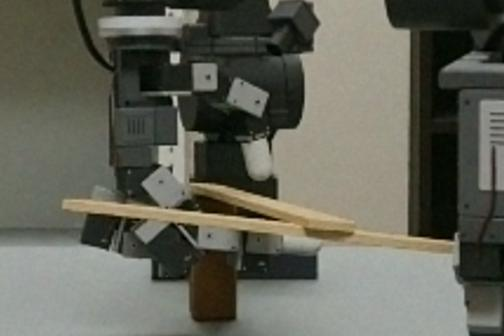

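>>> move(
  arm2={"target": [0.225, 0.008, 0.834, 0.018, 0.997, 0.060, -0.044], "speed": 0.06, "joints": {"hand_index_mcp": 0.233, "hand_middle_mcp": 0.233, "hand_index_pip": -0.15, "hand_middle_pip": -0.15, "hand_thumb_mcp": 0.05}},
  cameras=["arm2_cam_wrist", "cam_low", "cam_high"],
)

>>> zoom_image(
  camera="cam_low",
  region=[370, 180, 520, 280],
)

>>> zoom_image(
  camera="cam_high",
  region=[400, 140, 560, 330],
)

Scene clock: 4783.10 s.
Joint torques (N m): arm1=[0.09 -2.43 5.94 2.82 0.05 -0.01] | arm2=[-0.62 -23.88 6.97 0.39 0.13 0.24] | arm3=[0.15 -7.59 8.66 1.22 0.5 0.02]
Heat: arm1: hottest joint3_rad 40 °C; arm2: hottest joint2_rad 70 °C; arm3: hottest joint3_rad 40 °C.
move: arm2 done
Joint velocities: within noise
arm1.joint_positions: joint1_rad=+0.250 joint2_rad=+1.438 joint3_rad=+2.828 joint4_rad=-1.330 joint5_rad=-0.023 joint6_rad=+1.049 hand_index_mcp=+1.000 hand_index_abd=+0.256 hand_index_pip=-0.482 hand_index_dip=+0.007 hand_middle_mcp=+0.763 hand_middle_abd=+0.145 hand_middle_pip=+0.577 hand_middle_dip=+0.696 hand_ring_mcp=+0.762 hand_ring_abd=-0.087 hand_ring_pip=+0.577 hand_ring_dip=+0.696 hand_thumb_cmc=-0.545 hand_thumb_axl=+0.683 hand_thumb_mcp=-0.784 hand_thumb_ipl=+0.168 hand_current_limit=+0.400 hand_speed=-0.600
arm1.joint_status: not commanded
arm1.hand_state: overload,goal,goal,goal,goal,goal,goal,goal,goal,blocked,goal,goal,blocked,goal,goal,goal
arm1.index_mcp_current_ma: -3
arm1.index_abd_current_ma: 1
arm1.index_pip_current_ma: 19
arm1.index_dip_current_ma: 3
arm1.middle_mcp_current_ma: 9
arm1.middle_abd_current_ma: 15
arm1.middle_pip_current_ma: 5
arm1.middle_dip_current_ma: -1
arm1.ring_mcp_current_ma: 7
arm1.ring_abd_current_ma: 32
arm1.ring_pip_current_ma: -5
arm1.ring_dip_current_ma: 9
arm1.thumb_cmc_current_ma: 31
arm1.thumb_axl_current_ma: 10
arm1.thumb_mcp_current_ma: -19
arm1.thumb_ipl_current_ma: 5
arm1.hand_goal_index_mcp: 0.754
arm1.hand_goal_index_abd: 0.250
arm1.hand_goal_index_pip: -0.500
arm1.hand_goal_index_dip: 0.000
arm1.hand_goal_middle_mcp: 0.754
arm1.hand_goal_middle_abd: 0.140
arm1.hand_goal_middle_pip: 0.576
arm1.hand_goal_middle_dip: 0.696
arm1.hand_goal_ring_mcp: 0.754
arm1.hand_goal_ring_abd: -0.140
arm1.hand_goal_ring_pip: 0.576
arm1.hand_goal_ring_dip: 0.696
arm1.hand_goal_thumb_cmc: -0.570
arm1.hand_goal_thumb_axl: 0.678
arm1.hand_goal_thumb_mcp: -0.780
arm1.hand_goal_thumb_ipl: 0.168
arm1.hand: x=+0.2486 y=-0.0272 z=+1.6844 quat_wxyz=(+0.722, +0.274, -0.631, -0.082)
arm1.hand_target: x=+0.2482 y=-0.0274 z=+1.6884 quat_wxyz=(+0.727, +0.272, -0.626, -0.083)
arm1.hand_status: not commanded
arm2.joint_positions: joint1_rad=+0.382 joint2_rad=+2.322 joint3_rad=+2.237 joint4_rad=-1.522 joint5_rad=+0.081 joint6_rad=+0.767 hand_index_mcp=+0.240 hand_index_abd=-0.004 hand_index_pip=-0.141 hand_index_dip=+0.696 hand_middle_mcp=+0.240 hand_middle_abd=-0.001 hand_middle_pip=-0.142 hand_middle_dip=+0.700 hand_ring_mcp=+0.973 hand_ring_abd=-0.002 hand_ring_pip=-0.901 hand_ring_dip=-0.648 hand_thumb_cmc=-0.930 hand_thumb_axl=+0.679 hand_thumb_mcp=+0.046 hand_thumb_ipl=-0.401 hand_current_limit=+0.700 hand_speed=-0.850
arm2.joint_status: all done
arm2.hand_state: goal,goal,goal,goal,goal,goal,goal,goal,goal,goal,goal,goal,goal,goal,goal,goal
arm2.index_mcp_current_ma: 13
arm2.index_abd_current_ma: 6
arm2.index_pip_current_ma: 9
arm2.index_dip_current_ma: -6
arm2.middle_mcp_current_ma: 16
arm2.middle_abd_current_ma: -4
arm2.middle_pip_current_ma: 4
arm2.middle_dip_current_ma: -1
arm2.ring_mcp_current_ma: -12
arm2.ring_abd_current_ma: 7
arm2.ring_pip_current_ma: 7
arm2.ring_dip_current_ma: 5
arm2.thumb_cmc_current_ma: 0
arm2.thumb_axl_current_ma: 7
arm2.thumb_mcp_current_ma: -13
arm2.thumb_ipl_current_ma: -11
arm2.hand_goal_index_mcp: 0.234
arm2.hand_goal_index_abd: 0.000
arm2.hand_goal_index_pip: -0.150
arm2.hand_goal_index_dip: 0.696
arm2.hand_goal_middle_mcp: 0.234
arm2.hand_goal_middle_abd: 0.000
arm2.hand_goal_middle_pip: -0.150
arm2.hand_goal_middle_dip: 0.696
arm2.hand_goal_ring_mcp: 0.980
arm2.hand_goal_ring_abd: 0.000
arm2.hand_goal_ring_pip: -0.900
arm2.hand_goal_ring_dip: -0.650
arm2.hand_goal_thumb_cmc: -0.930
arm2.hand_goal_thumb_axl: 0.678
arm2.hand_goal_thumb_mcp: 0.050
arm2.hand_goal_thumb_ipl: -0.400
arm2.hand: x=+0.2270 y=+0.0040 z=+0.8410 quat_wxyz=(+0.021, +0.997, +0.066, -0.041)
arm2.hand_target: x=+0.2249 y=+0.0080 z=+0.8340 quat_wxyz=(+0.018, +0.997, +0.060, -0.044)
arm2.hand_status: done (0.008 m and 0.8 deg from the pose sent, 0.038 m and 1.6 deg at the start)
arm3.joint_positions: joint1_rad=+0.205 joint2_rad=+1.487 joint3_rad=+0.843 joint4_rad=-0.911 joint5_rad=-0.003 joint6_rad=+1.519 hand_index_mcp=+0.043 hand_index_abd=-0.015 hand_index_pip=+0.032 hand_index_dip=+0.697 hand_middle_mcp=+0.017 hand_middle_abd=-0.011 hand_middle_pip=+0.022 hand_middle_dip=+0.695 hand_ring_mcp=-0.015 hand_ring_abd=-0.021 hand_ring_pip=+0.016 hand_ring_dip=+0.694 hand_thumb_cmc=-0.565 hand_thumb_axl=+0.685 hand_thumb_mcp=-0.230 hand_thumb_ipl=-0.331 hand_current_limit=+0.700 hand_speed=-0.600
arm3.joint_status: not commanded
arm3.hand_state: blocked,goal,blocked,goal,blocked,goal,blocked,goal,blocked,blocked,blocked,goal,goal,goal,blocked,goal
arm3.index_mcp_current_ma: 178
arm3.index_abd_current_ma: -8
arm3.index_pip_current_ma: 39
arm3.index_dip_current_ma: 18
arm3.middle_mcp_current_ma: 175
arm3.middle_abd_current_ma: 9
arm3.middle_pip_current_ma: 38
arm3.middle_dip_current_ma: 14
arm3.ring_mcp_current_ma: 290
arm3.ring_abd_current_ma: -25
arm3.ring_pip_current_ma: 120
arm3.ring_dip_current_ma: 2
arm3.thumb_cmc_current_ma: 13
arm3.thumb_axl_current_ma: 14
arm3.thumb_mcp_current_ma: 418
arm3.thumb_ipl_current_ma: 16
arm3.hand_goal_index_mcp: -0.062
arm3.hand_goal_index_abd: 0.000
arm3.hand_goal_index_pip: 0.000
arm3.hand_goal_index_dip: 0.696
arm3.hand_goal_middle_mcp: -0.088
arm3.hand_goal_middle_abd: 0.000
arm3.hand_goal_middle_pip: -0.014
arm3.hand_goal_middle_dip: 0.696
arm3.hand_goal_ring_mcp: -0.170
arm3.hand_goal_ring_abd: 0.000
arm3.hand_goal_ring_pip: -0.058
arm3.hand_goal_ring_dip: 0.696
arm3.hand_goal_thumb_cmc: -0.570
arm3.hand_goal_thumb_axl: 0.678
arm3.hand_goal_thumb_mcp: -0.392
arm3.hand_goal_thumb_ipl: -0.344
arm3.hand: x=-0.1177 y=-0.2266 z=+0.8339 quat_wxyz=(-0.005, +0.796, +0.605, +0.004)
arm3.hand_target: x=-0.1170 y=-0.2205 z=+0.8341 quat_wxyz=(-0.009, +0.796, +0.605, +0.012)
arm3.hand_status: not commanded
pictures: arm2_cam_wrist, cam_high, cam_low
arm2_cam_wrist: T_world_to_cam=[[-0.70626, -0.70119, 0.09759, 0.11751], [-0.4351, 0.53866, 0.72148, -0.55286], [-0.55847, 0.46709, -0.68552, 0.82435]] pos_world=[0.30281, -0.00485, 0.95252]

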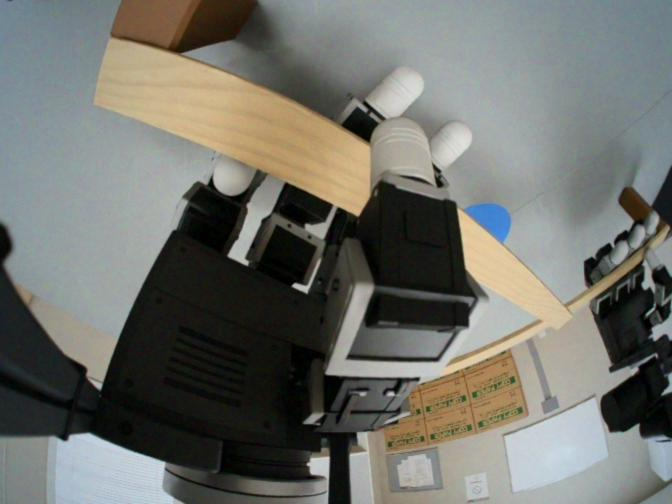

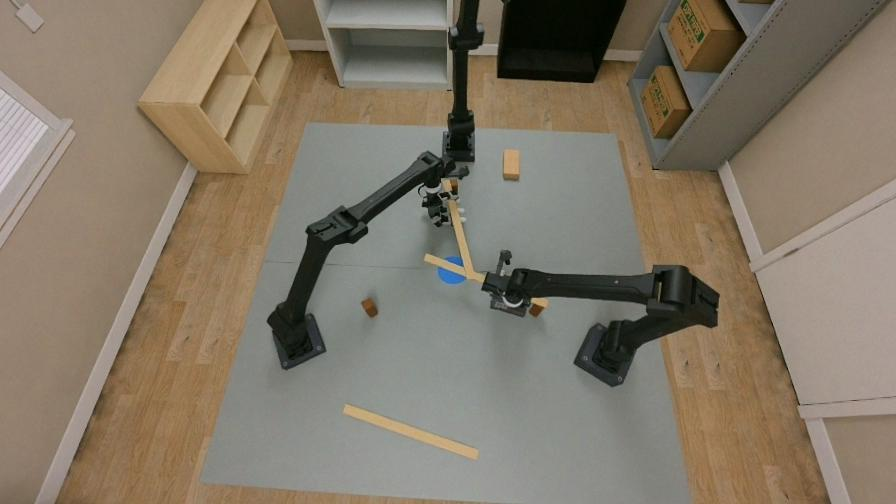

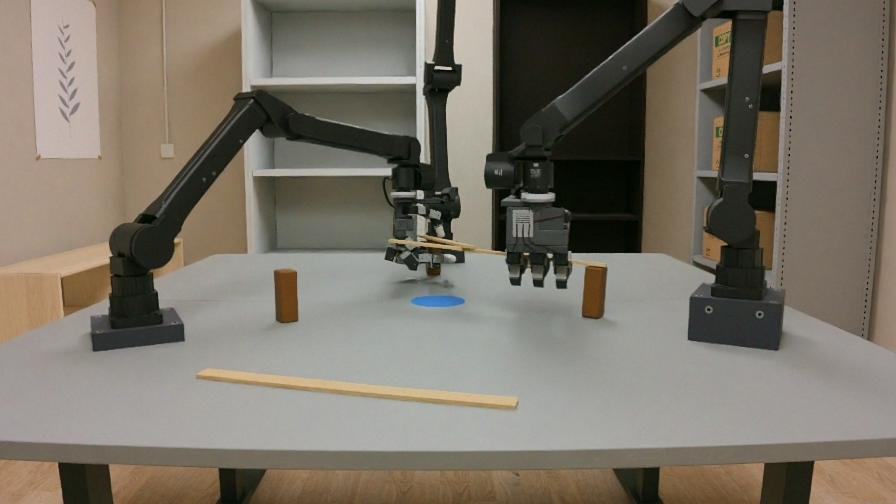

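Scaled by 3.360 from the camera's image (finer frame: 1280x720).

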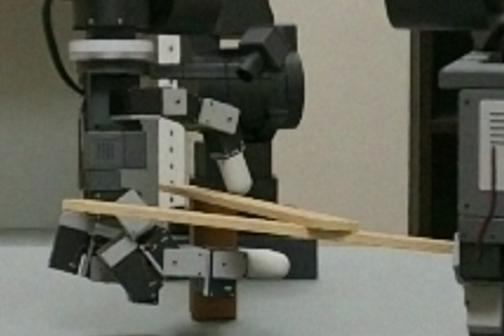

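Scaled by 2.653 from the camera's image (finer frame: 1280x720).

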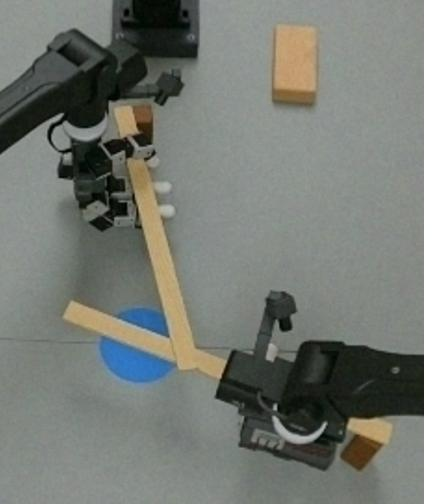

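>>> move(
  arm2={"joints": {"hand_index_mcp": 0.1, "hand_middle_mcp": 0.1, "hand_index_pip": 0.0, "hand_middle_pip": 0.0, "hand_thumb_mcp": -0.15}},
)

>>> move(
  arm2={"joints": {"hand_index_mcp": 0.02, "hand_middle_mcp": 0.02, "hand_index_pip": 0.0, "hand_middle_pip": 0.0, "hand_thumb_mcp": -0.25}},
  cameras=["arm2_cam_wrist", "cam_low"],
)

>>> zoom_image(
  camera="cam_low",
  region=[370, 180, 520, 280],
)

Scene clock: 4807.53 s.
Joint torques (N m): arm1=[0.15 -2.43 5.94 2.82 0.05 -0.01] | arm2=[-0.15 -23.71 7.3 0.38 0.16 0.21] | arm3=[-0.15 -7.65 8.64 1.24 0.47 0.02]
Heat: arm1: hottest joint3_rad 40 °C; arm2: hottest joint2_rad 71 °C; arm3: hottest joint3_rad 40 °C.
move: arm2 off_target
Joint velocities: within noise
arm1, arm3: as last shown
arm1.index_mcp_current_ma: 1
arm1.index_abd_current_ma: 6
arm1.index_pip_current_ma: 16
arm1.index_dip_current_ma: 4
arm1.middle_mcp_current_ma: 4
arm1.middle_abd_current_ma: 12
arm1.middle_pip_current_ma: 1
arm1.middle_dip_current_ma: 4
arm1.ring_mcp_current_ma: 5
arm1.ring_abd_current_ma: 26
arm1.ring_pip_current_ma: -7
arm1.ring_dip_current_ma: 11
arm1.thumb_cmc_current_ma: 34
arm1.thumb_axl_current_ma: 5
arm1.thumb_mcp_current_ma: -15
arm1.thumb_ipl_current_ma: -1
arm2.joint_positions: joint1_rad=+0.382 joint2_rad=+2.322 joint3_rad=+2.234 joint4_rad=-1.521 joint5_rad=+0.080 joint6_rad=+0.768 hand_index_mcp=+0.118 hand_index_abd=-0.004 hand_index_pip=+0.001 hand_index_dip=+0.698 hand_middle_mcp=+0.133 hand_middle_abd=+0.006 hand_middle_pip=+0.004 hand_middle_dip=+0.699 hand_ring_mcp=+0.974 hand_ring_abd=-0.002 hand_ring_pip=-0.901 hand_ring_dip=-0.648 hand_thumb_cmc=-0.930 hand_thumb_axl=+0.679 hand_thumb_mcp=-0.152 hand_thumb_ipl=-0.401 hand_current_limit=+0.700 hand_speed=-0.850
arm2.joint_status: hand_middle_mcp off_target (ended at +0.133, target +0.100); the others done
arm2.hand_state: goal,goal,goal,goal,blocked,goal,goal,goal,goal,goal,goal,goal,goal,goal,goal,goal
arm2.index_mcp_current_ma: 38
arm2.index_abd_current_ma: 4
arm2.index_pip_current_ma: -5
arm2.index_dip_current_ma: -4
arm2.middle_mcp_current_ma: 84
arm2.middle_abd_current_ma: 7
arm2.middle_pip_current_ma: -3
arm2.middle_dip_current_ma: -5
arm2.ring_mcp_current_ma: -11
arm2.ring_abd_current_ma: 10
arm2.ring_pip_current_ma: 4
arm2.ring_dip_current_ma: 7
arm2.thumb_cmc_current_ma: 3
arm2.thumb_axl_current_ma: 6
arm2.thumb_mcp_current_ma: -10
arm2.thumb_ipl_current_ma: -9
arm2.hand_goal_index_mcp: 0.100
arm2.hand_goal_index_abd: 0.000
arm2.hand_goal_index_pip: 0.000
arm2.hand_goal_index_dip: 0.696
arm2.hand_goal_middle_mcp: 0.100
arm2.hand_goal_middle_abd: 0.000
arm2.hand_goal_middle_pip: 0.000
arm2.hand_goal_middle_dip: 0.696
arm2.hand_goal_ring_mcp: 0.980
arm2.hand_goal_ring_abd: 0.000
arm2.hand_goal_ring_pip: -0.900
arm2.hand_goal_ring_dip: -0.650
arm2.hand_goal_thumb_cmc: -0.930
arm2.hand_goal_thumb_axl: 0.678
arm2.hand_goal_thumb_mcp: -0.150
arm2.hand_goal_thumb_ipl: -0.400
arm2.hand: x=+0.2266 y=+0.0043 z=+0.8401 quat_wxyz=(+0.020, +0.997, +0.065, -0.041)
arm2.hand_target: x=+0.2250 y=+0.0079 z=+0.8341 quat_wxyz=(+0.018, +0.997, +0.060, -0.044)
arm2.hand_status: not commanded
arm3.joint_positions: joint1_rad=+0.205 joint2_rad=+1.487 joint3_rad=+0.843 joint4_rad=-0.911 joint5_rad=-0.002 joint6_rad=+1.519 hand_index_mcp=+0.043 hand_index_abd=-0.015 hand_index_pip=+0.032 hand_index_dip=+0.697 hand_middle_mcp=+0.017 hand_middle_abd=-0.011 hand_middle_pip=+0.022 hand_middle_dip=+0.694 hand_ring_mcp=-0.015 hand_ring_abd=-0.021 hand_ring_pip=+0.016 hand_ring_dip=+0.694 hand_thumb_cmc=-0.565 hand_thumb_axl=+0.685 hand_thumb_mcp=-0.230 hand_thumb_ipl=-0.331 hand_current_limit=+0.700 hand_speed=-0.600
arm3.index_mcp_current_ma: 187
arm3.index_abd_current_ma: -7
arm3.index_pip_current_ma: 41
arm3.index_dip_current_ma: 3
arm3.middle_mcp_current_ma: 176
arm3.middle_abd_current_ma: -16
arm3.middle_pip_current_ma: 44
arm3.middle_dip_current_ma: 3
arm3.ring_mcp_current_ma: 293
arm3.ring_abd_current_ma: -27
arm3.thumb_cmc_current_ma: 5
arm3.thumb_axl_current_ma: 23
arm3.thumb_mcp_current_ma: 409
arm3.thumb_ipl_current_ma: 23
arm3.hand: x=-0.1175 y=-0.2266 z=+0.8339 quat_wxyz=(-0.005, +0.796, +0.605, +0.004)
pictures: none

Scene clock: 4808.20 s.
Joint torques (N m): arm1=[0.15 -2.43 5.96 2.84 0.05 0] | arm2=[-0.26 -23.94 7.31 0.34 0.16 0.21] | arm3=[0.15 -7.59 8.66 1.21 0.48 0.02]
Heat: arm1: hottest joint3_rad 40 °C; arm2: hottest joint2_rad 71 °C; arm3: hottest joint3_rad 40 °C.
move: arm2 off_target
Joint velocities: within noise
arm1, arm3: as last shown
arm1.index_mcp_current_ma: -5
arm1.index_abd_current_ma: 7
arm1.index_pip_current_ma: 22
arm1.index_dip_current_ma: 3
arm1.middle_mcp_current_ma: 6
arm1.middle_pip_current_ma: -1
arm1.middle_dip_current_ma: -2
arm1.ring_mcp_current_ma: 9
arm1.ring_pip_current_ma: -9
arm1.ring_dip_current_ma: 8
arm1.thumb_cmc_current_ma: 37
arm1.thumb_axl_current_ma: 8
arm1.thumb_mcp_current_ma: -23
arm1.thumb_ipl_current_ma: 2
arm2.joint_positions: joint1_rad=+0.382 joint2_rad=+2.322 joint3_rad=+2.234 joint4_rad=-1.521 joint5_rad=+0.080 joint6_rad=+0.768 hand_index_mcp=+0.040 hand_index_abd=-0.004 hand_index_pip=+0.002 hand_index_dip=+0.700 hand_middle_mcp=+0.059 hand_middle_abd=+0.006 hand_middle_pip=+0.005 hand_middle_dip=+0.700 hand_ring_mcp=+0.974 hand_ring_abd=-0.002 hand_ring_pip=-0.901 hand_ring_dip=-0.648 hand_thumb_cmc=-0.930 hand_thumb_axl=+0.679 hand_thumb_mcp=-0.221 hand_thumb_ipl=-0.396 hand_current_limit=+0.700 hand_speed=-0.850
arm2.joint_status: hand_index_mcp off_target (ended at +0.040, target +0.020); hand_middle_mcp off_target (ended at +0.059, target +0.020); hand_thumb_mcp off_target (ended at -0.221, target -0.250); the others done
arm2.hand_state: blocked,goal,goal,goal,blocked,goal,goal,goal,goal,goal,goal,goal,goal,goal,blocked,goal
arm2.index_mcp_current_ma: 42
arm2.index_abd_current_ma: 2
arm2.index_pip_current_ma: -5
arm2.index_dip_current_ma: 1
arm2.middle_mcp_current_ma: 99
arm2.middle_abd_current_ma: 8
arm2.middle_pip_current_ma: 0
arm2.middle_dip_current_ma: -3
arm2.ring_mcp_current_ma: -11
arm2.ring_abd_current_ma: 9
arm2.ring_pip_current_ma: 8
arm2.ring_dip_current_ma: 7
arm2.thumb_cmc_current_ma: 4
arm2.thumb_axl_current_ma: 5
arm2.thumb_mcp_current_ma: 76
arm2.thumb_ipl_current_ma: 1
arm2.hand_goal_index_mcp: 0.020
arm2.hand_goal_index_abd: 0.000
arm2.hand_goal_index_pip: 0.000
arm2.hand_goal_index_dip: 0.696
arm2.hand_goal_middle_mcp: 0.020
arm2.hand_goal_middle_abd: 0.000
arm2.hand_goal_middle_pip: 0.000
arm2.hand_goal_middle_dip: 0.696
arm2.hand_goal_ring_mcp: 0.980
arm2.hand_goal_ring_abd: 0.000
arm2.hand_goal_ring_pip: -0.900
arm2.hand_goal_ring_dip: -0.650
arm2.hand_goal_thumb_cmc: -0.930
arm2.hand_goal_thumb_axl: 0.678
arm2.hand_goal_thumb_mcp: -0.250
arm2.hand_goal_thumb_ipl: -0.400
arm2.hand: x=+0.2266 y=+0.0043 z=+0.8401 quat_wxyz=(+0.020, +0.997, +0.065, -0.041)
arm2.hand_target: x=+0.2250 y=+0.0079 z=+0.8341 quat_wxyz=(+0.018, +0.997, +0.060, -0.044)
arm2.hand_status: not commanded
arm3.joint_positions: joint1_rad=+0.205 joint2_rad=+1.487 joint3_rad=+0.843 joint4_rad=-0.911 joint5_rad=-0.002 joint6_rad=+1.519 hand_index_mcp=+0.042 hand_index_abd=-0.015 hand_index_pip=+0.032 hand_index_dip=+0.697 hand_middle_mcp=+0.017 hand_middle_abd=-0.011 hand_middle_pip=+0.022 hand_middle_dip=+0.694 hand_ring_mcp=-0.015 hand_ring_abd=-0.021 hand_ring_pip=+0.016 hand_ring_dip=+0.694 hand_thumb_cmc=-0.565 hand_thumb_axl=+0.685 hand_thumb_mcp=-0.230 hand_thumb_ipl=-0.331 hand_current_limit=+0.700 hand_speed=-0.600
arm3.index_mcp_current_ma: 195
arm3.index_abd_current_ma: 0
arm3.index_pip_current_ma: 45
arm3.index_dip_current_ma: 14
arm3.middle_mcp_current_ma: 166
arm3.middle_abd_current_ma: 2
arm3.middle_pip_current_ma: 30
arm3.middle_dip_current_ma: 9
arm3.ring_mcp_current_ma: 286
arm3.ring_abd_current_ma: -20
arm3.ring_pip_current_ma: 124
arm3.ring_dip_current_ma: 4
arm3.thumb_cmc_current_ma: 10
arm3.thumb_axl_current_ma: 20
arm3.thumb_mcp_current_ma: 398
arm3.thumb_ipl_current_ma: 27
arm2_cam_wrist: T_world_to_cam=[[-0.70671, -0.70077, 0.09737, 0.11789], [-0.43405, 0.53812, 0.72252, -0.55361], [-0.55871, 0.46835, -0.68446, 0.82241]] pos_world=[0.30251, -0.00465, 0.95142]

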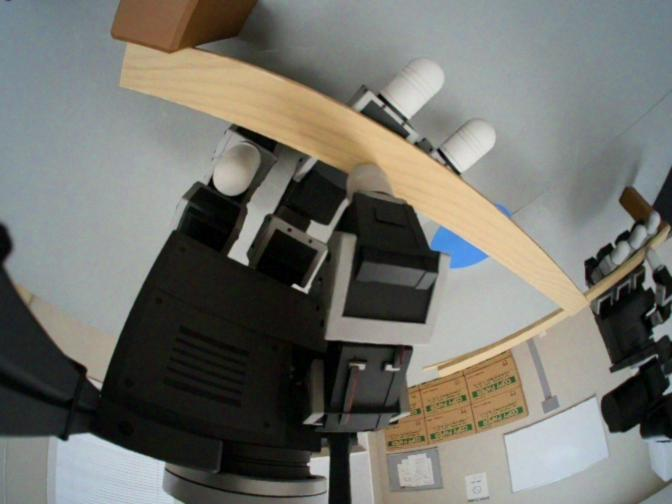

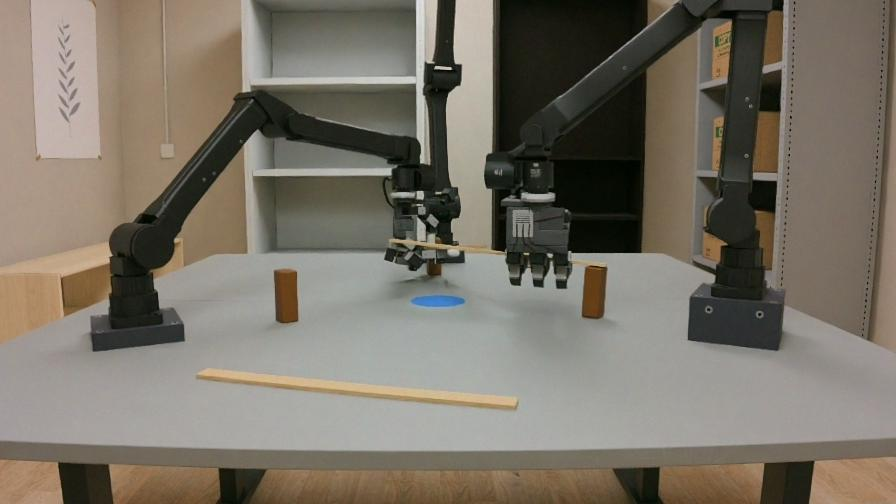

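Scaled by 3.360 from the camera's image (finer frame: 1280x720).

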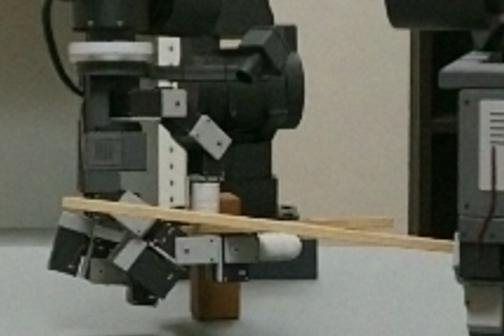

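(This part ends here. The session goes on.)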